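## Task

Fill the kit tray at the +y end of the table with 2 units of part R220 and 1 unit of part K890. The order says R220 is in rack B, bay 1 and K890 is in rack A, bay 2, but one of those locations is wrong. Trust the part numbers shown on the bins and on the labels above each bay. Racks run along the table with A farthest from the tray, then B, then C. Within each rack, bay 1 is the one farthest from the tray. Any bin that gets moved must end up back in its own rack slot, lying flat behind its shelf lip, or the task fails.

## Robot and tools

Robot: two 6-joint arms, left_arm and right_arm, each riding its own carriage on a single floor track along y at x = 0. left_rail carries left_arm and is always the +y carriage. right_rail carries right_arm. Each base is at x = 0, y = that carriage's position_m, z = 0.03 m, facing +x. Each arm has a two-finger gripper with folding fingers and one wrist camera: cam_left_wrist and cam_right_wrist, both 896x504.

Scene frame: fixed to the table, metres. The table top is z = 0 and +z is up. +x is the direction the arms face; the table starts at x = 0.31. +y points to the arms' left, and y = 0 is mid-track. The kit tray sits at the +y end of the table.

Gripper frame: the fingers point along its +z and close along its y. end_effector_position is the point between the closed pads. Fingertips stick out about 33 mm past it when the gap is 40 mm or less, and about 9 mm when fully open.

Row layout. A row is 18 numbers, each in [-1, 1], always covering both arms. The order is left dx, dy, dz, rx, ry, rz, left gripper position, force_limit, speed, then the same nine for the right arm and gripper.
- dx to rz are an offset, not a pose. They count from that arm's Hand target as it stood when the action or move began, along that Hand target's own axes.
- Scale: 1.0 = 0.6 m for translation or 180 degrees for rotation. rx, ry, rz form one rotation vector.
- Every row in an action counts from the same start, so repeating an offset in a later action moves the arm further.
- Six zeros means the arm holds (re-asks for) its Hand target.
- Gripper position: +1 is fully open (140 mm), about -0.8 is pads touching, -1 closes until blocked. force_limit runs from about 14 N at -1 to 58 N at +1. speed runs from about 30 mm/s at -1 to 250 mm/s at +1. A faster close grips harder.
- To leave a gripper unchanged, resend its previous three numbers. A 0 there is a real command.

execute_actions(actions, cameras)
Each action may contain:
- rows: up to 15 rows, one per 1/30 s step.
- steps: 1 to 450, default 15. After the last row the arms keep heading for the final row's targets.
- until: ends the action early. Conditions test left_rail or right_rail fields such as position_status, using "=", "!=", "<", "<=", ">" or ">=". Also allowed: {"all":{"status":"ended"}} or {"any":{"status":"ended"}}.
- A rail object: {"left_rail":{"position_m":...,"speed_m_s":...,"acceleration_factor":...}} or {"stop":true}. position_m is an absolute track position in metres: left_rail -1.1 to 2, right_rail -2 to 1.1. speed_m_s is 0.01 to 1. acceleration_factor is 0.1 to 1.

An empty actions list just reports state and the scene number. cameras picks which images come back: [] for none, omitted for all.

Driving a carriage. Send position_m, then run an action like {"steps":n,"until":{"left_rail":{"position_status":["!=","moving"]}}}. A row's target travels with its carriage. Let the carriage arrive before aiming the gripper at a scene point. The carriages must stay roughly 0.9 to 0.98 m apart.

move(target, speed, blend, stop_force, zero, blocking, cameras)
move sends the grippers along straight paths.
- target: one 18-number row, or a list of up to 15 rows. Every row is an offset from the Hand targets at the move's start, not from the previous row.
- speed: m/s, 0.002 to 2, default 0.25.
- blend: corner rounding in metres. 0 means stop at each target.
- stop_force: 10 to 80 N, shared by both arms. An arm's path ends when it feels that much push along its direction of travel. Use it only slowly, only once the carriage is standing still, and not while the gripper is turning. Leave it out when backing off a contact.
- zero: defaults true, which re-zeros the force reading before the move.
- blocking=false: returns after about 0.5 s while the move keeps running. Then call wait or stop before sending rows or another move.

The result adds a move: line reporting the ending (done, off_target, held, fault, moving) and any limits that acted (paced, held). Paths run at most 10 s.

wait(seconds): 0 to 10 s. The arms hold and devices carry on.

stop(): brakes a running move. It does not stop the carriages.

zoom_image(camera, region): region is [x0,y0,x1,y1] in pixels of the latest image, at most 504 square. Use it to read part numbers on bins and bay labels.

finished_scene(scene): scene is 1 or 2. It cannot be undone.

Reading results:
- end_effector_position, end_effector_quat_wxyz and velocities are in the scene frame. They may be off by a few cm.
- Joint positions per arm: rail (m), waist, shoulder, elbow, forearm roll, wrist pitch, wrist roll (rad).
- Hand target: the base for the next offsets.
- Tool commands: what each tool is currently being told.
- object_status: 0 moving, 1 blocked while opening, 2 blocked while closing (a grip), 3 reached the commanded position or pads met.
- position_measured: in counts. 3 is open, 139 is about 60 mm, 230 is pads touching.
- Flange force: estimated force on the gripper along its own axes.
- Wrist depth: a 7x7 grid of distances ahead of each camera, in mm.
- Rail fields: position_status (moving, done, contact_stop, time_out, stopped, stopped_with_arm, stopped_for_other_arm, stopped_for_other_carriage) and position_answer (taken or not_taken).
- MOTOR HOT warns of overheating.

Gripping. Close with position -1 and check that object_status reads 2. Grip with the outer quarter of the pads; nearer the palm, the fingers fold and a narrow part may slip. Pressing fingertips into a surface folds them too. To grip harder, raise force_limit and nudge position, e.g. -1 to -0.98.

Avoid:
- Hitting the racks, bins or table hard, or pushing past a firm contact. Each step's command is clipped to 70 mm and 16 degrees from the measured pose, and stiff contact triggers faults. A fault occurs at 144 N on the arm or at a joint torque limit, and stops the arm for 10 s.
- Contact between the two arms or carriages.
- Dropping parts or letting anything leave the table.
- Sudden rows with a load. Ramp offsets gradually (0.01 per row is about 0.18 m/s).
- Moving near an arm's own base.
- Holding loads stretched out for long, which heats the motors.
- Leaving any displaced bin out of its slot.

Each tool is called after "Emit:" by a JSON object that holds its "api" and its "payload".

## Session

Emit:
{"api": "execute_actions", "payload": {"actions": []}}

Scene clock: 0.00 s.
left_arm: end_effector_position=(+0.6500, +1.3088, +0.3520) position_measured=3 object_status=3 end_effector_quat_wxyz=(+0.000, +1.000, +0.000, +0.000) | right_arm: end_effector_position=(+0.6500, -1.0188, +0.3520) position_measured=3 object_status=3 end_effector_quat_wxyz=(+0.000, +1.000, +0.000, +0.000)
Joint positions: left_arm=[1.309 -0.053 0.164 1.605 0 1.373 1.518] | right_arm=[-1.019 -0.053 0.164 1.605 0 1.373 1.518]
Joint velocities: within noise
Joint torques (N m): no reading
Flange force (N): no reading
Wrist depth (mm): cam_left_wrist=[435 432 422 425 419 428 433 / 452 448 457 454 453 455 458 / 481 490 479 484 473 479 481 / 497 125 501 502 518 133 508 / - 108 - 538 544 133 99 / - 577 601 608 587 577 95 / - 620 596 594 603 623 -] | cam_right_wrist=[432 433 434 436 434 436 443 / 461 460 459 458 462 459 461 / 484 487 483 487 479 486 492 / 511 114 513 517 520 137 529 / - 98 548 549 528 123 89 / - 98 583 579 593 - 95 / - - 590 599 599 - -]
Hand target: left_arm +0.6500, +1.3088, +0.3520; +0.000, +1.000, +0.000, +0.000 | right_arm +0.6500, -1.0188, +0.3520; +0.000, +1.000, +0.000, +0.000
Tool commands: left_gripper/position=+1.0 left_gripper/force_limit=+1.0 left_gripper/speed=+1.0 right_gripper/position=+1.0 right_gripper/force_limit=+1.0 right_gripper/speed=+1.0
left_rail: position_m=1.309 position_status=done
right_rail: position_m=-1.019 position_status=done
camera_calibration:
cam_left_wrist: T_world_to_cam=[[0.0250687, -0.999686, 0.000456331, 1.30008], [-0.9396, -0.023406, 0.341474, 0.528292], [-0.341356, -0.00898906, -0.939891, 0.705588], [0, 0, 0, 1]] pos_world=[0.704648, 1.31838, 0.482184]
cam_right_wrist: T_world_to_cam=[[0.0303115, -0.999533, -0.00381162, -1.02954], [-0.938699, -0.0297763, 0.343449, 0.458974], [-0.343403, -0.00683249, -0.939163, 0.691657], [0, 0, 0, 1]] pos_world=[0.699562, -1.01067, 0.488021]

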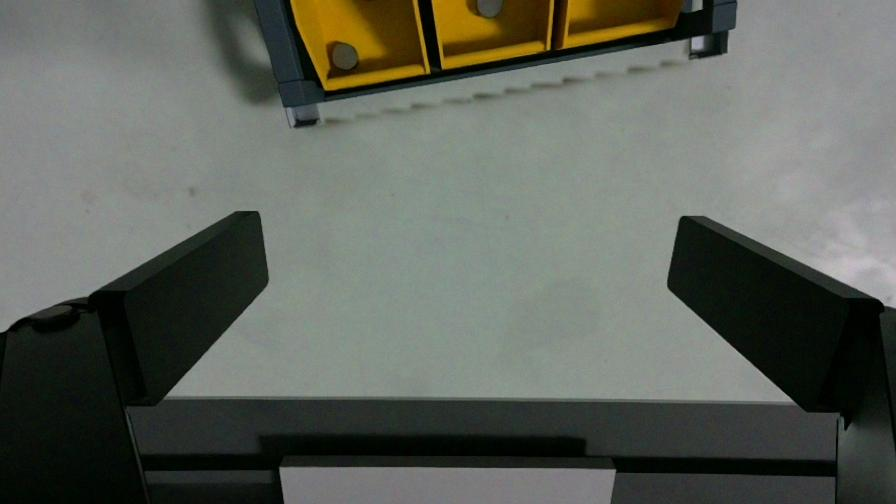

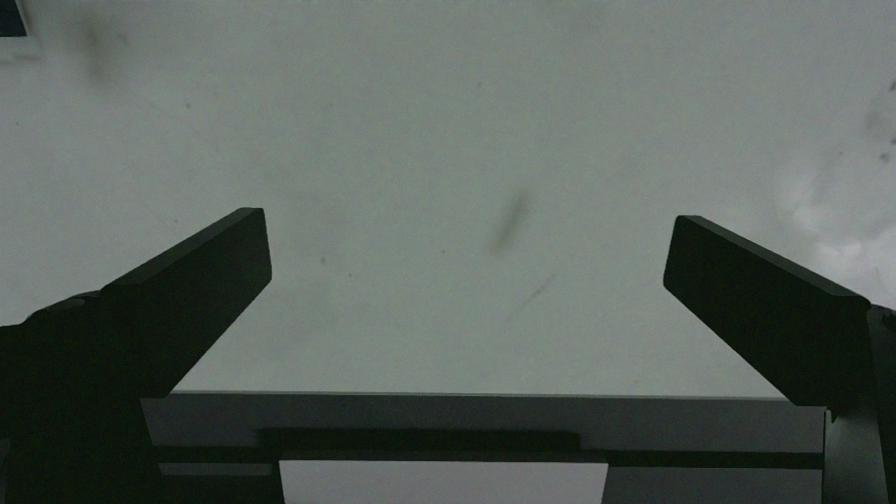

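Emit:
{"api": "move", "payload": {"target": [-0.2,0,-0.2,0,0.36,0,-0.03,-0.1,1,-0.2,0,-0.2,0,0.36,0,-0.03,-0.1,1], "speed": 0.5}}

Emit:
{"api": "execute_actions", "payload": {"actions": [{"left_rail":{"position_m":-0.35},"right_rail":{"position_m":-2.0},"steps":300,"until":{"all":{"status":"ended"}}}]}}

Scene clock: 4.97 s.
left_arm: end_effector_position=(+0.5300, +1.3089, +0.4720) position_measured=132 object_status=3 end_effector_quat_wxyz=(+0.000, +0.844, +0.000, +0.536) | right_arm: end_effector_position=(+0.5300, -1.0187, +0.4720) position_measured=132 object_status=3 end_effector_quat_wxyz=(+0.000, +0.844, +0.000, +0.536)
Joint positions: left_arm=[1.309 -0.15 -0.55 2.296 0.473 0.3 1.051] | right_arm=[-1.019 -0.15 -0.55 2.296 0.473 0.3 1.052]
Joint torques (N m): left_arm=[-1.34 8.04 -43.22 4.45 -1.96 -0.3] | right_arm=[6 9.79 -45.24 4.15 -2.19 -0.03]
Flange force (N): left_arm=[0.0 0.0 0.0] | right_arm=[0.0 0.0 0.0]
Wrist depth (mm): cam_left_wrist=[3216 3053 4551 3890 - 2566 2906 / 2539 2254 - 2512 2566 2566 2461 / 2027 2097 2027 2134 2027 2254 2079 / 778 788 119 638 135 809 740 / 687 - 89 635 135 85 85 / - 70 66 583 - - 68 / - - 537 548 - - 68] | cam_right_wrist=[2981 2944 - 3097 3019 2741 3312 / 2510 2592 2564 - 2650 2679 2741 / 1987 2056 2129 2056 2168 1923 2188 / 621 769 117 837 135 814 819 / - 81 116 - 134 85 687 / - - - 575 602 - 78 / - - - 548 - - -]
Hand target: left_arm +0.5300, +1.3088, +0.4720; +0.000, +0.844, +0.000, +0.536 | right_arm +0.5300, -1.0188, +0.4720; +0.000, +0.844, +0.000, +0.536
Off the commanded pose: left_arm 0.000 m, 0 deg | right_arm 0.000 m, 0 deg.
left_rail: position_m=1.309 position_status=done
right_rail: position_m=-1.019 position_status=done
move: done
camera_calibration:
cam_left_wrist: T_world_to_cam=[[0.00984099, -0.999687, 0.0230203, 1.3005], [-0.709145, -0.0232079, -0.70468, 0.745972], [0.704994, -0.00939002, -0.709152, 0.114472], [0, 0, 0, 1]] pos_world=[0.435503, 1.31848, 0.576912]
cam_right_wrist: T_world_to_cam=[[0.0159359, -0.999536, 0.0259481, -1.03183], [-0.710553, -0.0295791, -0.703022, 0.678291], [0.703463, -0.00723426, -0.710695, 0.100134], [0, 0, 0, 1]] pos_world=[0.427965, -1.01057, 0.574792]

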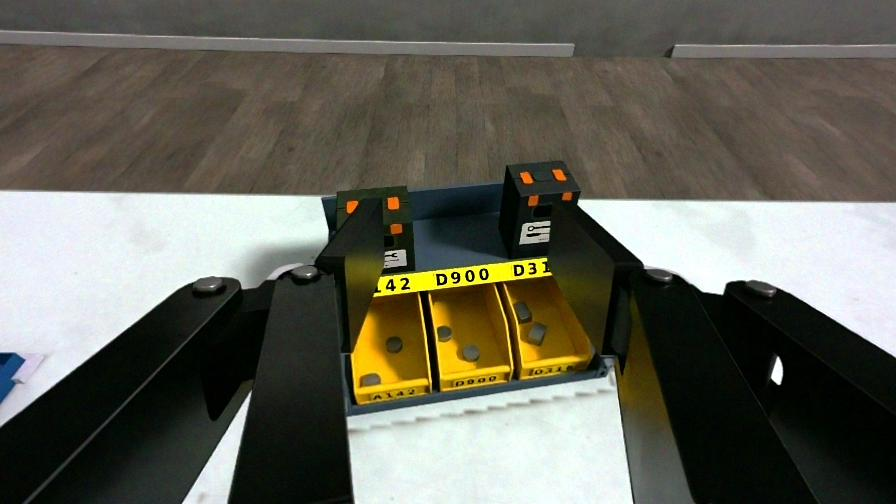

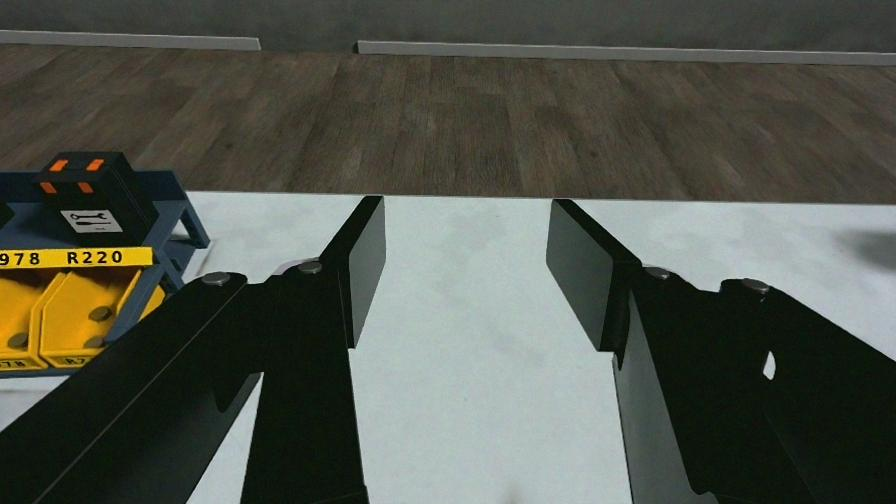

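Scene clock: 7.77 s.
left_arm: end_effector_position=(+0.5300, -0.3499, +0.4720) position_measured=132 object_status=3 end_effector_quat_wxyz=(+0.000, +0.844, +0.000, +0.536) | right_arm: end_effector_position=(+0.5300, -2.0000, +0.4720) position_measured=132 object_status=3 end_effector_quat_wxyz=(+0.000, +0.844, +0.000, +0.536)
Joint positions: left_arm=[-0.35 -0.151 -0.55 2.296 0.478 0.301 1.047] | right_arm=[-2 -0.151 -0.55 2.296 0.478 0.301 1.047]
Joint torques (N m): left_arm=[-1.31 8.12 -43.33 4.45 -1.91 -0.31] | right_arm=[5.91 9.68 -44.99 4.16 -2.2 0.01]
Flange force (N): left_arm=[0.0 0.0 0.0] | right_arm=[0.0 0.0 0.0]
Wrist depth (mm): cam_left_wrist=[3092 3495 3092 2741 2486 2297 3015 / 2486 2461 2566 2941 2342 2539 2566 / 1961 890 1929 2097 883 - 2254 / 801 781 118 628 135 786 793 / 685 - 89 666 118 85 86 / - 70 66 597 - - 68 / - - - 538 - - 67] | cam_right_wrist=[2944 2873 3097 3138 2981 3267 2564 / 2621 2621 2484 2537 2564 2592 2805 / 1893 2338 2074 2208 2250 2168 2293 / 762 - 117 664 135 - 1955 / 689 81 82 676 118 85 80 / - - - 618 - - 78 / - - - - - - -]
Hand target: left_arm +0.5300, -0.3499, +0.4720; +0.000, +0.844, +0.000, +0.536 | right_arm +0.5300, -2.0000, +0.4720; +0.000, +0.844, +0.000, +0.536
Tool commands: left_gripper/position=-0.03 left_gripper/force_limit=-0.1 left_gripper/speed=+1.0 right_gripper/position=-0.03 right_gripper/force_limit=-0.1 right_gripper/speed=+1.0
Off the commanded pose: left_arm 0.000 m, 0 deg | right_arm 0.000 m, 0 deg.
left_rail: position_m=-0.350 position_status=done
right_rail: position_m=-2.000 position_status=done
camera_calibration:
cam_left_wrist: T_world_to_cam=[[0.0102608, -0.999686, 0.0228772, -0.357978], [-0.709037, -0.0234061, -0.704783, 0.707417], [0.705097, -0.00898912, -0.709054, 0.0989311], [0, 0, 0, 1]] pos_world=[0.435502, -0.340418, 0.576913]
cam_right_wrist: T_world_to_cam=[[0.0163544, -0.999533, 0.0258036, -2.01277], [-0.710443, -0.0297759, -0.703125, 0.648815], [0.703565, -0.00683277, -0.710598, 0.0936637], [0, 0, 0, 1]] pos_world=[0.427965, -1.99187, 0.574692]

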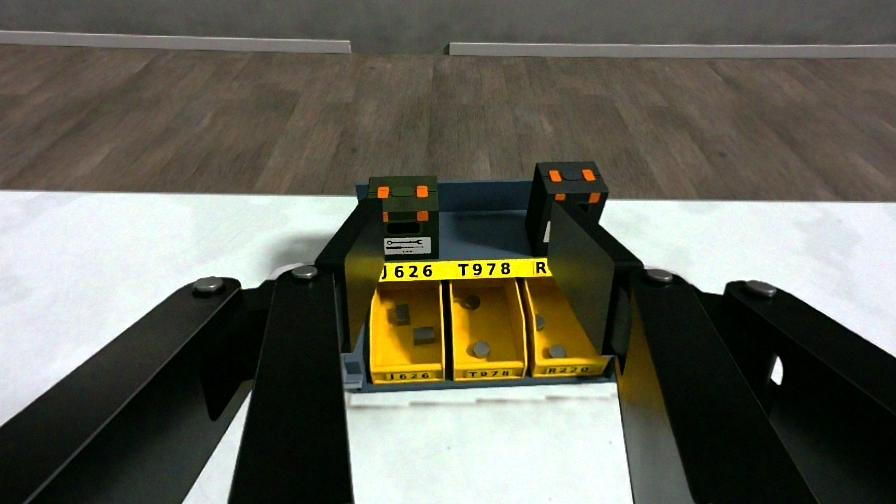

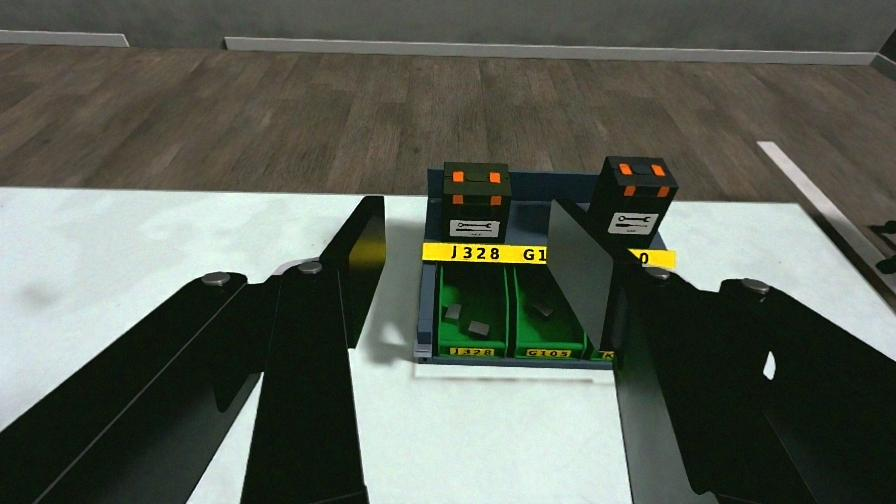

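Emit:
{"api": "execute_actions", "payload": {"actions": [{"left_rail":{"position_m":-0.5},"rows":[[0,0,0,0,0,0,-0.28,-0.1,1,0,0,0,0,0,0,-0.28,-0.1,1]],"steps":90,"until":{"left_rail":{"position_status":["!=","moving"]}}}], "cameras": []}}

Emit:
{"api": "move", "payload": {"target": [-0.3188,0,0.5831,0,-0.2489,0,-0.28,-0.1,1,-0.3188,0.4667,0.5831,0,-0.2489,0,-0.28,-0.1,1], "speed": 0.35}}

Scene clock: 25.33 s.
left_arm: end_effector_position=(+0.5300, -0.4999, +0.4720) position_measured=164 object_status=3 end_effector_quat_wxyz=(+0.000, +0.844, +0.000, +0.536) | right_arm: end_effector_position=(+0.5300, -2.0000, +0.4720) position_measured=164 object_status=3 end_effector_quat_wxyz=(+0.000, +0.844, +0.000, +0.536)
Joint positions: left_arm=[-0.5 -0.151 -0.55 2.296 0.478 0.301 1.047] | right_arm=[-2 -0.151 -0.55 2.296 0.478 0.301 1.047]
Joint torques (N m): left_arm=[-1.31 8.23 -43.23 4.42 -1.96 -0.33] | right_arm=[5.64 10 -45.11 4.12 -2.18 -0.01]
Flange force (N): left_arm=[0.0 0.0 0.0] | right_arm=[0.0 0.0 0.0]
Wrist depth (mm): cam_left_wrist=[2593 2741 2804 2906 2906 2342 2680 / 2837 2388 2539 2593 2804 2804 2622 / 900 2044 2173 2233 2213 2097 2044 / 778 799 588 620 140 771 801 / 689 - 89 648 91 85 709 / - 63 63 600 - 72 68 / - - - 549 - - 66] | cam_right_wrist=[2981 2805 3909 3019 3407 2908 2981 / 2433 2537 2564 2621 2510 2650 2710 / 1939 2315 2250 2338 757 2250 2208 / - - 103 646 140 808 1834 / - 77 88 659 84 91 703 / - - - 598 - - - / - - - 552 - - -]
Hand target: left_arm +0.5300, -0.4999, +0.4720; +0.000, +0.844, +0.000, +0.536 | right_arm +0.5300, -2.0000, +0.4720; +0.000, +0.844, +0.000, +0.536
Off the commanded pose: left_arm 0.000 m, 0 deg | right_arm 0.000 m, 0 deg.
left_rail: position_m=-0.500 position_status=done
right_rail: position_m=-2.000 position_status=done
No camera images: "cameras" was empty.

Scene clock: 27.20 s.
left_arm: end_effector_position=(+0.7651, -0.5000, +0.1500) position_measured=164 object_status=3 end_effector_quat_wxyz=(+0.000, +0.985, +0.000, +0.174) | right_arm: end_effector_position=(+0.7651, -2.2801, +0.1501) position_measured=164 object_status=3 end_effector_quat_wxyz=(+0.000, +0.985, +0.000, +0.174) end_effector_velocity=(+0.000, +0.000, -0.001) end_effector_angular_velocity=(+0.000, +0.001, -0.002)
Joint positions: left_arm=[-0.5 -0.053 0.305 1.857 0.031 0.632 1.496] | right_arm=[-2 -0.455 0.385 1.74 0.232 0.713 0.964]
Joint velocities: left_arm=[within noise] | right_arm=[0.001 -0.001 0.001 -0.001 0 0.001 0.001]
Joint torques (N m): left_arm=[-1.25 -67.37 -34.82 3.81 -0.72 -0.31] | right_arm=[5.72 -73.82 -37.83 3.94 -0.84 0.02]
Flange force (N): left_arm=[2.5 -2.8 0.2] | right_arm=[-7.1 5.7 -3.1]
Wrist depth (mm): cam_left_wrist=[182 182 183 186 188 291 292 / 269 242 280 282 229 290 292 / 281 239 280 281 234 291 293 / 278 243 279 280 140 293 293 / 283 83 89 290 91 85 292 / - 63 63 290 - 72 68 / - - - 291 - - 66] | cam_right_wrist=[- 283 264 282 227 293 294 / 269 282 271 283 221 294 295 / - 282 283 283 222 294 297 / 289 284 239 256 141 295 296 / 289 77 88 293 84 91 297 / - - - 293 - - - / - - - 294 - - -]
Hand target: left_arm +0.7651, -0.5000, +0.1500; +0.000, +0.985, +0.000, +0.174 | right_arm +0.7651, -2.2801, +0.1500; +0.000, +0.985, +0.000, +0.174
Off the commanded pose: left_arm 0.000 m, 0 deg | right_arm 0.000 m, 0 deg.
left_rail: position_m=-0.500 position_status=done
right_rail: position_m=-2.000 position_status=done
move: done
camera_calibration:
cam_left_wrist: T_world_to_cam=[[0.0234007, -0.999686, 0.00900562, -0.510948], [-0.999726, -0.0234072, -0.000616107, 0.760407], [0.00082671, -0.00898873, -0.999959, 0.286026], [0, 0, 0, 1]] pos_world=[0.771918, -0.490418, 0.291084]
cam_right_wrist: T_world_to_cam=[[0.0297863, -0.999533, 0.00678778, -2.2957], [-0.999555, -0.0297761, 0.00160657, 0.696655], [-0.00140371, -0.00683262, -0.999976, 0.280367], [0, 0, 0, 1]] pos_world=[0.765119, -2.27197, 0.294824]

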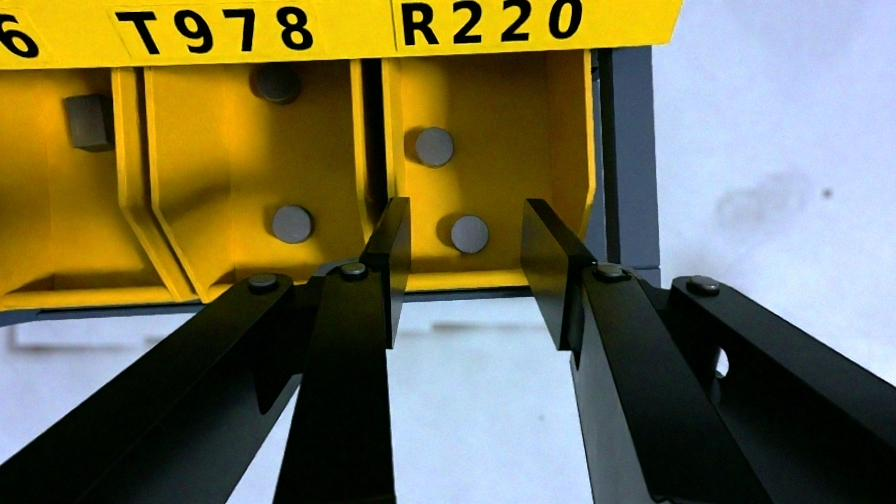

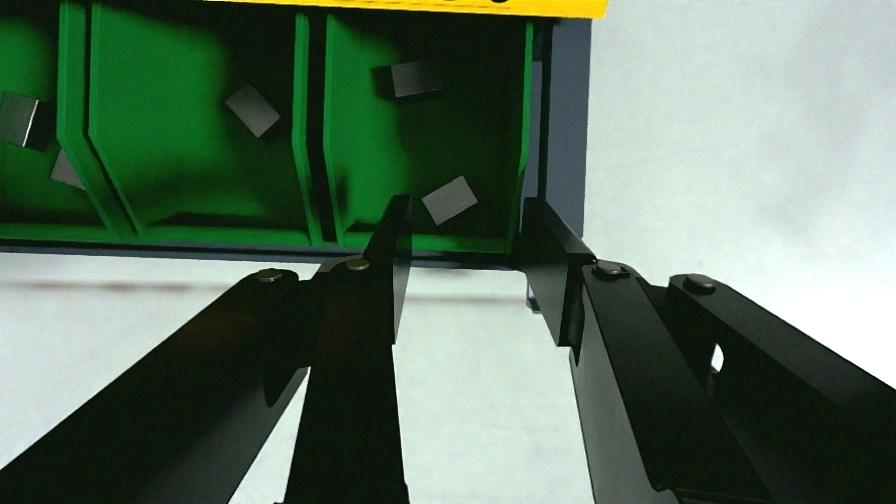

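Emit:
{"api": "zoom_image", "payload": {"camera": "cam_right_wrist", "region": [310, 0, 610, 280]}}

Emit:
{"api": "zoom_image", "payload": {"camera": "cam_left_wrist", "region": [360, 40, 620, 300]}}

Scaled by 1.680.

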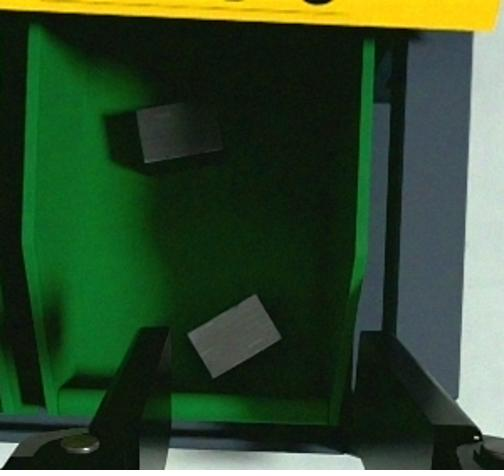

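Scaled by 1.938.

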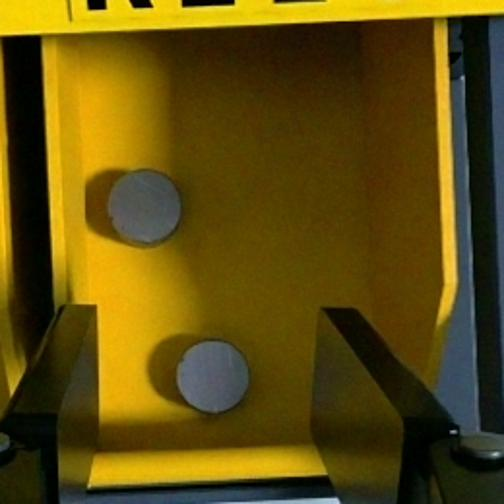

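Emit:
{"api": "move", "payload": {"target": [[-0.0214,0.0112,0.0987,0,0,0,-0.35,-0.1,1,0.0446,-0.0302,0.0929,0.0267,0.1111,-0.0464,-0.28,-0.1,1],[-0.0456,0.0112,0.1652,0,0,0,-0.35,-0.1,1,0.0446,-0.0302,0.0929,0.0267,0.1111,-0.0464,-0.28,-0.1,1],[-0.0456,0.0112,0.1652,0,0,0,-1,-0.1,-1,0.0446,-0.0302,0.0929,0.0267,0.1111,-0.0464,-0.28,-0.1,1],[0.0005,0.0112,0,0,0,0,-1,-0.1,-1,0.0446,-0.0302,0.0929,0.0267,0.1111,-0.0464,-0.28,-0.1,1]], "speed": [0.12,0.05,0.05,0.1], "blend": [0.005,0,0,0]}}

Scene clock: 77.53 s.
left_arm: end_effector_position=(+0.7654, -0.5067, +0.1500) position_measured=196 object_status=2 end_effector_quat_wxyz=(+0.000, +0.985, +0.000, +0.174) | right_arm: end_effector_position=(+0.8094, -2.2619, +0.1067) position_measured=164 object_status=3 end_effector_quat_wxyz=(-0.028, +0.936, +0.079, +0.341)
Joint positions: left_arm=[-0.5 -0.063 0.306 1.856 0.037 0.632 1.482] | right_arm=[-2 -0.513 0.434 1.893 1.085 0.475 -0.019]
Joint torques (N m): left_arm=[-1.19 -66.69 -35.36 3.83 -0.76 -0.31] | right_arm=[5.87 -77.62 -34.88 2.23 0 0.02]
Flange force (N): left_arm=[0.6 -2.7 -0.7] | right_arm=[-5.9 6.6 -3.9]
Wrist depth (mm): cam_left_wrist=[181 182 185 185 187 291 293 / 274 254 273 279 214 290 292 / 279 249 280 281 217 291 292 / 281 247 280 171 207 291 289 / 288 253 84 280 84 87 292 / - 60 69 288 - 67 292 / - - - - - 68 -] | cam_right_wrist=[178 172 168 166 163 312 322 / - - 260 172 165 166 297 / 182 259 238 262 228 274 277 / 191 - 117 244 141 258 262 / 219 77 88 231 84 85 248 / - - - 213 - - - / - - - 218 - - -]
Hand target: left_arm +0.7654, -0.5067, +0.1501; +0.000, +0.985, +0.000, +0.174 | right_arm +0.8094, -2.2619, +0.1067; -0.028, +0.936, +0.079, +0.341
Off the commanded pose: left_arm 0.000 m, 0 deg | right_arm 0.000 m, 0 deg.
left_rail: position_m=-0.500 position_status=done
right_rail: position_m=-2.000 position_status=done
move: done
camera_calibration:
cam_left_wrist: T_world_to_cam=[[0.0234019, -0.999686, 0.00900094, -0.517753], [-0.999726, -0.0234065, -0.000416169, 0.760489], [0.000626719, -0.00898873, -0.999959, 0.286118], [0, 0, 0, 1]] pos_world=[0.772218, -0.497218, 0.291083]
cam_right_wrist: T_world_to_cam=[[0.191815, -0.981286, 0.0169054, -2.3695], [-0.92149, -0.186001, -0.340969, 0.361492], [0.337732, 0.0498247, -0.939923, 0.0845165], [0, 0, 0, 1]] pos_world=[0.759072, -2.26213, 0.242754]

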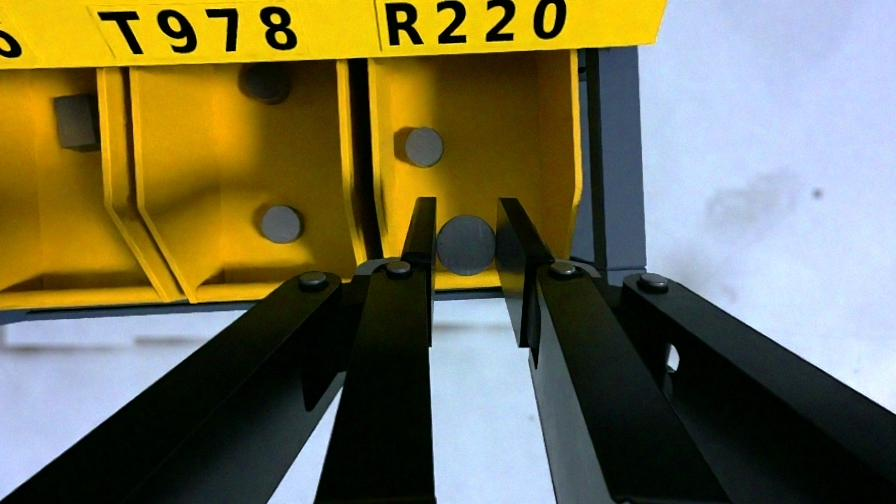

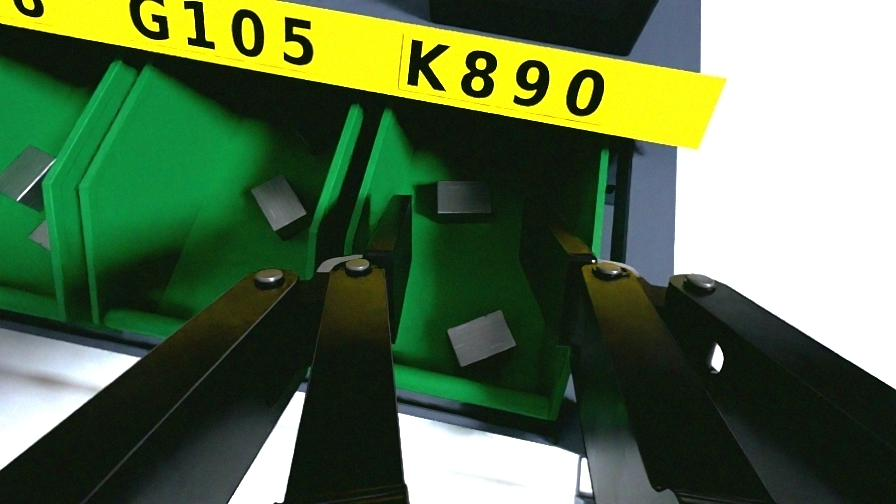

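Emit:
{"api": "move", "payload": {"target": [[0,0,0,0,0,0,-1,-0.1,-1,-0.0012,0.0028,0.1323,0,0,0,-0.28,-0.1,1],[0,0,0,0,0,0,-1,-0.1,-1,-0.0012,0.0028,0.1323,0,0,0,-1,-0.1,-1],[0,0,0,0,0,0,-1,-0.1,-1,0,0,0.0005,0,0,0,-1,-0.1,-1],[-0.1422,-0.0112,-0.3178,0,0,0,-1,-0.1,-1,-0.055,-0.488,-0.358,-0.0339,0,0.0404,-1,-0.1,-1]], "speed": [0.06,0.06,0.08,0.25], "blend": [0,0,0.01,0]}}

Scene clock: 101.67 s.
left_arm: end_effector_position=(+0.7654, -0.5067, +0.1501) position_measured=196 object_status=2 end_effector_quat_wxyz=(+0.000, +0.985, +0.000, +0.174) | right_arm: end_effector_position=(+0.8578, -2.2562, +0.0525) position_measured=164 object_status=3 end_effector_quat_wxyz=(-0.028, +0.936, +0.079, +0.343)
Joint positions: left_arm=[-0.5 -0.063 0.306 1.856 0.037 0.632 1.482] | right_arm=[-2 -0.472 0.548 1.834 1.201 0.425 -0.116]
Joint torques (N m): left_arm=[-1.49 -66.51 -35.11 3.84 -0.77 -0.31] | right_arm=[6.79 -11.77 3.17 -1.13 -0.62 2.03]
Flange force (N): left_arm=[0.7 -3.2 -1.6] | right_arm=[39.2 -1.9 -81.4]
Flange force when the fault began (N): right_arm=[55.2 -2.9 -125.2]
Wrist depth (mm): cam_left_wrist=[182 182 184 186 188 290 291 / 264 255 281 281 214 291 292 / 279 249 280 282 217 291 293 / 280 248 280 170 207 292 293 / 289 253 84 280 84 88 292 / - 60 69 291 - 67 293 / - - - - - 68 -] | cam_right_wrist=[106 104 101 97 97 105 120 / - 208 107 104 99 97 94 / - 201 136 203 201 103 101 / 177 184 117 178 141 120 204 / 178 77 88 180 90 91 192 / - - - 171 154 - - / - - - 153 - - -]
Hand target: left_arm +0.7654, -0.5067, +0.1501; +0.000, +0.985, +0.000, +0.174 (not the last commanded pose) | right_arm +0.8578, -2.2562, +0.0525; -0.028, +0.936, +0.079, +0.343 (not the last commanded pose)
Tool commands: left_gripper/position=-1.0 left_gripper/force_limit=-0.1 left_gripper/speed=-1.0 right_gripper/position=-0.278431 right_gripper/force_limit=-0.098039 right_gripper/speed=+1.0
Off the commanded pose: left_arm 0.209 m, 0 deg | right_arm 0.414 m, 9 deg.
FORCE FAULT: contact force on the right arm reached its limit, and that arm stopped for 10 seconds. The contact can be on any part of that arm, not only on its tool. That arm's remaining commands of this call were not run. That arm's target is now where it stood when the stop ended, not its last command. That arm accepts commands again.
left_rail: position_m=-0.500 position_status=done
right_rail: position_m=-2.000 position_status=done
move: fault (right_arm), off_target (left_arm); path passed 1 of 4 targets; target 2's new numbers were not sent
camera_calibration:
cam_left_wrist: T_world_to_cam=[[0.0234016, -0.999686, 0.00900328, -0.517753], [-0.999726, -0.0234072, -0.000516136, 0.760518], [0.000726715, -0.00898873, -0.999959, 0.286041], [0, 0, 0, 1]] pos_world=[0.772218, -0.497218, 0.291083]
cam_right_wrist: T_world_to_cam=[[0.191719, -0.981262, 0.0191912, -2.37228], [-0.920187, -0.186518, -0.34419, 0.38653], [0.34132, 0.0483283, -0.938704, 0.0103124], [0, 0, 0, 1]] pos_world=[0.806971, -2.25623, 0.188247]

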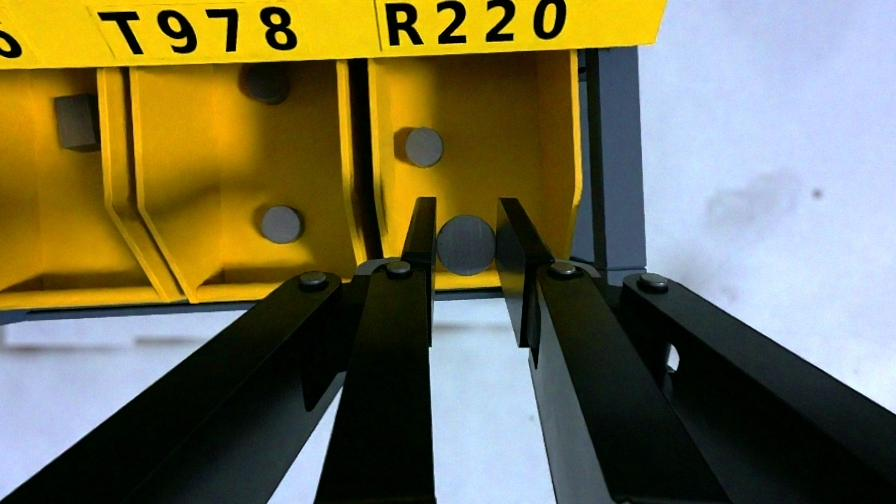

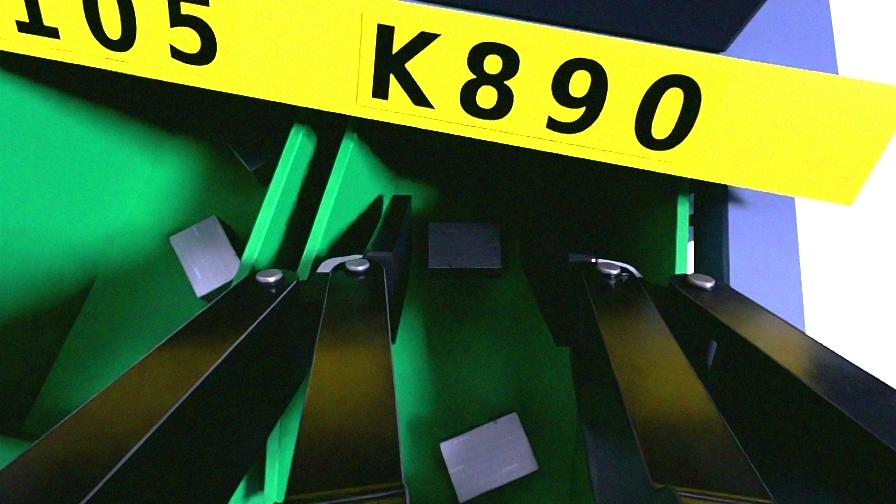

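Emit:
{"api": "move", "payload": {"target": [[0,0,0,0,0,0,-1,-0.1,-1,0,0,-0.1167,0,0,0,-0.35,-0.1,1],[-0.1422,-0.0112,-0.3178,0,0,0,-1,-0.1,-1,0.0097,0.0102,-0.1605,0.0306,-0.1989,-0.0759,-0.35,-0.1,1]], "speed": [0.08,0.25]}}

Emit:
{"api": "execute_actions", "payload": {"actions": [{"left_rail":{"position_m":2.0},"steps":300,"until":{"left_rail":{"position_status":["!=","moving"]}}}]}}

Scene clock: 203.73 s.
left_arm: end_effector_position=(+0.6200, -0.5000, +0.3000) position_measured=196 object_status=2 end_effector_quat_wxyz=(+0.000, +0.985, +0.000, +0.174) | right_arm: end_effector_position=(+0.8019, -2.2717, +0.1297) position_measured=173 object_status=3 end_effector_quat_wxyz=(-0.006, +0.977, +0.208, +0.036)
Joint positions: left_arm=[-0.5 -0.068 -0.033 1.95 0.03 0.877 1.487] | right_arm=[-2 -0.387 0.555 1.476 0.058 1.058 0.736]
Joint torques (N m): left_arm=[-1.46 -37.3 -39.92 4.38 -0.8 -0.3] | right_arm=[5.79 -91.69 -38.41 3.96 -0.24 -0.01]
Flange force (N): left_arm=[1.9 -3.9 -0.8] | right_arm=[-6.7 3.6 0.4]
Wrist depth (mm): cam_left_wrist=[431 423 428 418 438 437 442 / 434 426 425 426 440 440 441 / 431 431 438 435 435 438 439 / 432 434 436 171 436 439 439 / 432 - 84 435 84 87 443 / - 60 69 436 - 67 441 / - - - - - 68 -] | cam_right_wrist=[184 231 222 223 145 149 245 / 252 241 213 244 241 152 257 / 261 262 239 254 196 266 267 / 276 275 271 238 157 279 280 / 288 77 88 292 84 93 291 / - - - 305 - - - / - - - 325 - - -]
Hand target: left_arm +0.6200, -0.5000, +0.3001; +0.000, +0.985, +0.000, +0.174 | right_arm +0.8019, -2.2717, +0.1297; -0.006, +0.977, +0.208, +0.036
Off the commanded pose: left_arm 0.000 m, 0 deg | right_arm 0.000 m, 0 deg.
left_rail: position_m=-0.500 position_status=done
right_rail: position_m=-2.000 position_status=done
move: done
camera_calibration:
cam_left_wrist: T_world_to_cam=[[0.0234025, -0.999686, 0.00900094, -0.509002], [-0.999726, -0.0234072, -0.000416165, 0.615348], [0.000626721, -0.00898873, -0.999959, 0.436163], [0, 0, 0, 1]] pos_world=[0.626818, -0.490518, 0.440983]
cam_right_wrist: T_world_to_cam=[[0.435609, -0.900134, 0.00209018, -2.38729], [-0.865982, -0.418446, 0.273823, -0.291784], [-0.245603, -0.12109, -0.961778, 0.191511], [0, 0, 0, 1]] pos_world=[0.834282, -2.24779, 0.269078]

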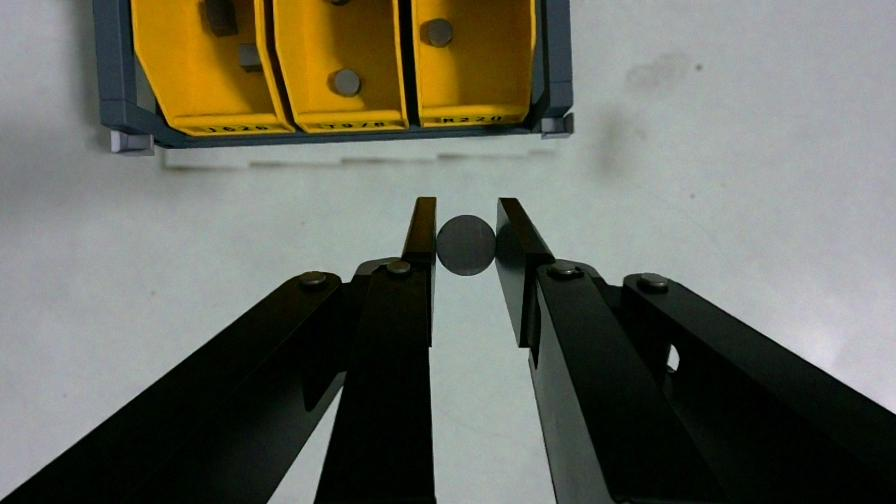

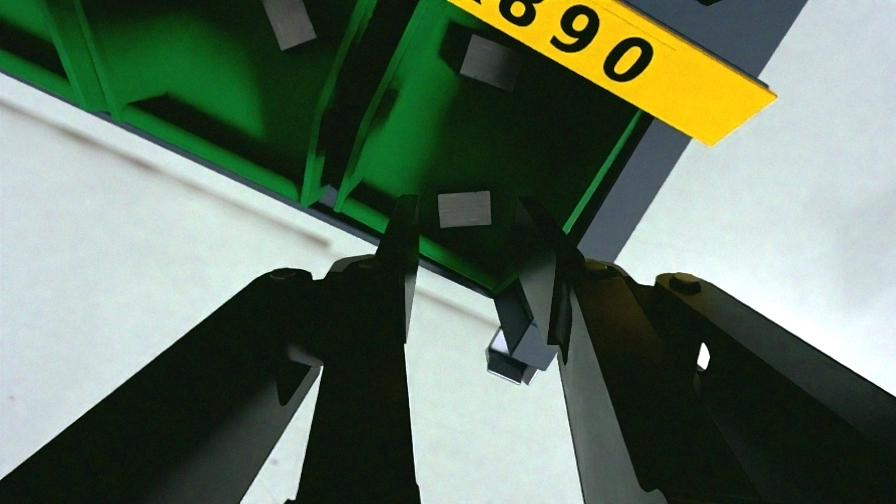

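Scene clock: 207.37 s.
left_arm: end_effector_position=(+0.6200, +1.9999, +0.3001) position_measured=196 object_status=2 end_effector_quat_wxyz=(+0.000, +0.985, +0.000, +0.174) | right_arm: end_effector_position=(+0.8019, -2.2717, +0.1297) position_measured=173 object_status=3 end_effector_quat_wxyz=(-0.006, +0.977, +0.208, +0.036)
Joint positions: left_arm=[2 -0.068 -0.033 1.95 0.03 0.877 1.487] | right_arm=[-2 -0.387 0.555 1.476 0.058 1.058 0.736]
Joint torques (N m): left_arm=[-1.3 -37.53 -39.82 4.35 -0.74 -0.31] | right_arm=[5.94 -90.82 -38.48 3.96 -0.24 -0.06]
Flange force (N): left_arm=[2.1 -3.6 -0.2] | right_arm=[-7.8 2.7 -0.4]
Wrist depth (mm): cam_left_wrist=[434 434 441 435 435 437 439 / 429 432 433 433 436 435 438 / 432 432 435 437 435 442 439 / 435 419 434 170 439 436 438 / 437 - 84 426 84 87 440 / - 60 69 439 - 67 436 / - - - - - 68 -] | cam_right_wrist=[- 234 219 223 145 149 246 / 254 243 220 245 241 154 256 / 262 263 232 253 196 266 267 / 275 276 271 237 156 279 282 / 287 77 88 292 84 92 295 / - - - 306 - - - / - - - 325 - - -]
Hand target: left_arm +0.6200, +1.9999, +0.3001; +0.000, +0.985, +0.000, +0.174 | right_arm +0.8019, -2.2717, +0.1297; -0.006, +0.977, +0.208, +0.036
Tool commands: left_gripper/position=-1.0 left_gripper/force_limit=-0.1 left_gripper/speed=-1.0 right_gripper/position=-0.35 right_gripper/force_limit=-0.1 right_gripper/speed=+1.0
Off the commanded pose: left_arm 0.000 m, 0 deg | right_arm 0.000 m, 0 deg.
left_rail: position_m=2.000 position_status=done
right_rail: position_m=-2.000 position_status=done
camera_calibration:
cam_left_wrist: T_world_to_cam=[[0.0234016, -0.999686, 0.00900328, 1.99011], [-0.999726, -0.0234072, -0.000516136, 0.673908], [0.000726715, -0.00898873, -0.999959, 0.458672], [0, 0, 0, 1]] pos_world=[0.626818, 2.00938, 0.441083]
cam_right_wrist: T_world_to_cam=[[0.43561, -0.900133, 0.00208986, -2.38729], [-0.865981, -0.418447, 0.273823, -0.291759], [-0.245603, -0.12109, -0.961778, 0.191415], [0, 0, 0, 1]] pos_world=[0.834282, -2.24779, 0.268978]

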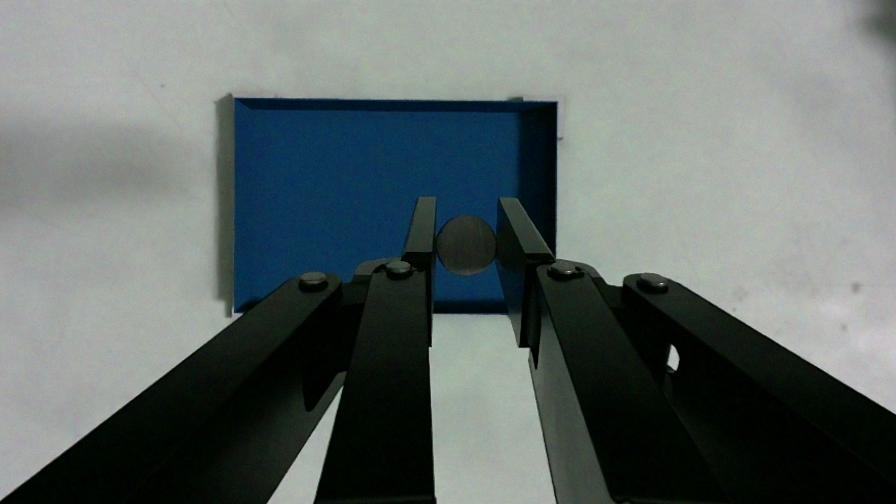

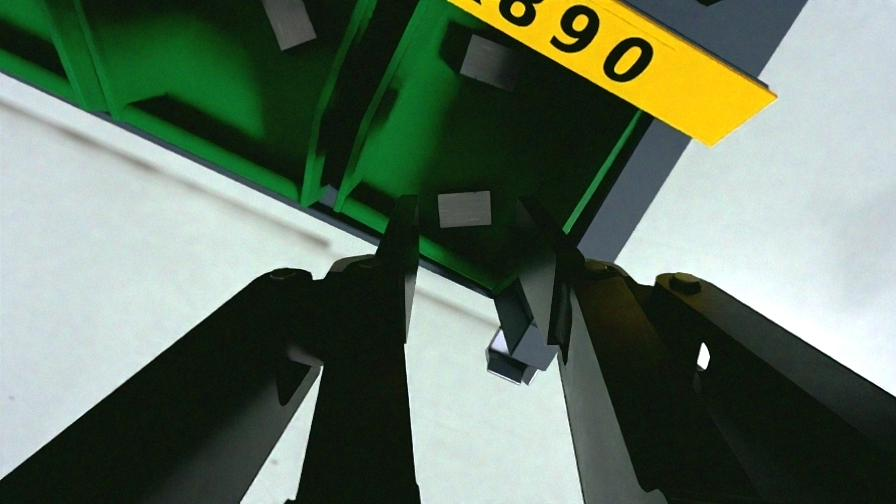

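Emit:
{"api": "move", "payload": {"target": [[-0.0471,-0.15,0.373,0,0,0,-1,-0.1,-1,-0.0044,0.0053,0.091,0,0,0,-0.35,-0.1,1],[-0.0708,-0.15,0.4382,0,0,0,-1,-0.1,-1,-0.0079,0.0053,0.1418,0,0,0,-0.35,-0.1,1],[-0.0708,-0.15,0.4382,0,0,0,-0.35,-0.1,-1,-0.0079,0.0053,0.1418,0,0,0,-1,-0.1,-1],[-0.0423,-0.15,0.3599,0,0,0,-0.35,-0.1,-1,0.0012,0.0053,-0.0167,0,0,0,-1,-0.1,-1]], "speed": [0.2,0.04,0.04,0.1]}}

Scene clock: 238.23 s.
left_arm: end_effector_position=(+0.6700, +2.0900, +0.0885) position_measured=173 object_status=3 end_effector_quat_wxyz=(+0.000, +0.985, +0.000, +0.174) | right_arm: end_effector_position=(+0.8031, -2.2746, +0.1398) position_measured=185 object_status=2 end_effector_quat_wxyz=(-0.006, +0.977, +0.208, +0.036)
Joint positions: left_arm=[2 0.099 0.252 2.072 -0.075 0.472 1.73] | right_arm=[-2 -0.39 0.551 1.463 0.057 1.076 0.735]
Joint torques (N m): left_arm=[-1.55 -56.94 -30.46 3.29 -0.71 -0.26] | right_arm=[6.16 -92.25 -38.86 4.05 -0.17 0.02]
Flange force (N): left_arm=[0.9 -4.0 -1.4] | right_arm=[-6.6 4.1 1.2]
Wrist depth (mm): cam_left_wrist=[228 228 229 230 229 230 231 / 227 229 228 228 228 228 224 / 228 228 228 228 229 229 230 / 229 228 228 219 155 228 230 / 228 - 85 229 84 87 221 / - 63 63 228 - 70 67 / - 64 - 228 - - 64] | cam_right_wrist=[- 241 228 227 153 159 254 / 259 250 238 254 226 166 265 / 272 272 255 265 199 277 278 / 285 286 283 165 197 289 291 / 297 77 87 299 79 95 306 / - - - 319 - 74 - / - - - 334 - - -]
Hand target: left_arm +0.6700, +2.0900, +0.0885; +0.000, +0.985, +0.000, +0.174 | right_arm +0.8031, -2.2746, +0.1398; -0.006, +0.977, +0.208, +0.036
Off the commanded pose: left_arm 0.000 m, 0 deg | right_arm 0.000 m, 0 deg.
left_rail: position_m=2.000 position_status=done
right_rail: position_m=-2.000 position_status=done
move: done
camera_calibration:
cam_left_wrist: T_world_to_cam=[[0.0234019, -0.999686, 0.00900094, 2.08102], [-0.999726, -0.0234065, -0.000416169, 0.725872], [0.000626719, -0.00898873, -0.999959, 0.247922], [0, 0, 0, 1]] pos_world=[0.676818, 2.09958, 0.229483]
cam_right_wrist: T_world_to_cam=[[0.43561, -0.900133, 0.00208986, -2.39049], [-0.865981, -0.418447, 0.273823, -0.294612], [-0.245603, -0.12109, -0.961778, 0.201097], [0, 0, 0, 1]] pos_world=[0.835582, -2.25069, 0.279078]

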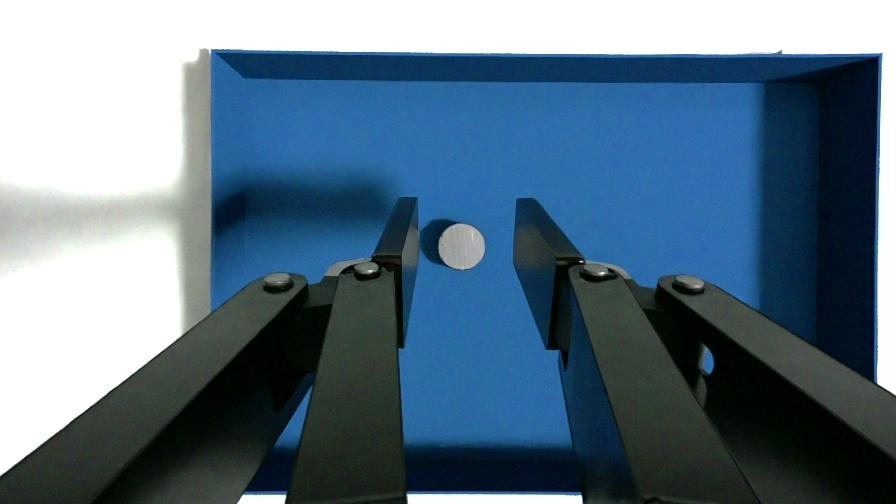

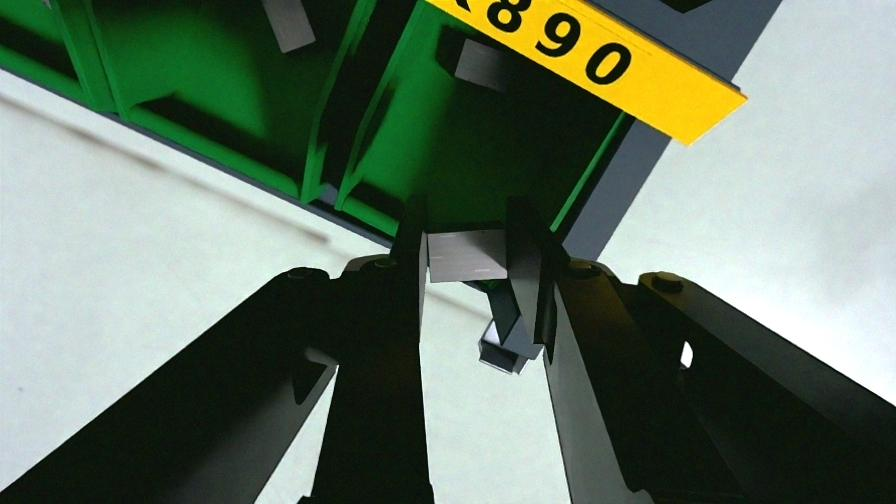

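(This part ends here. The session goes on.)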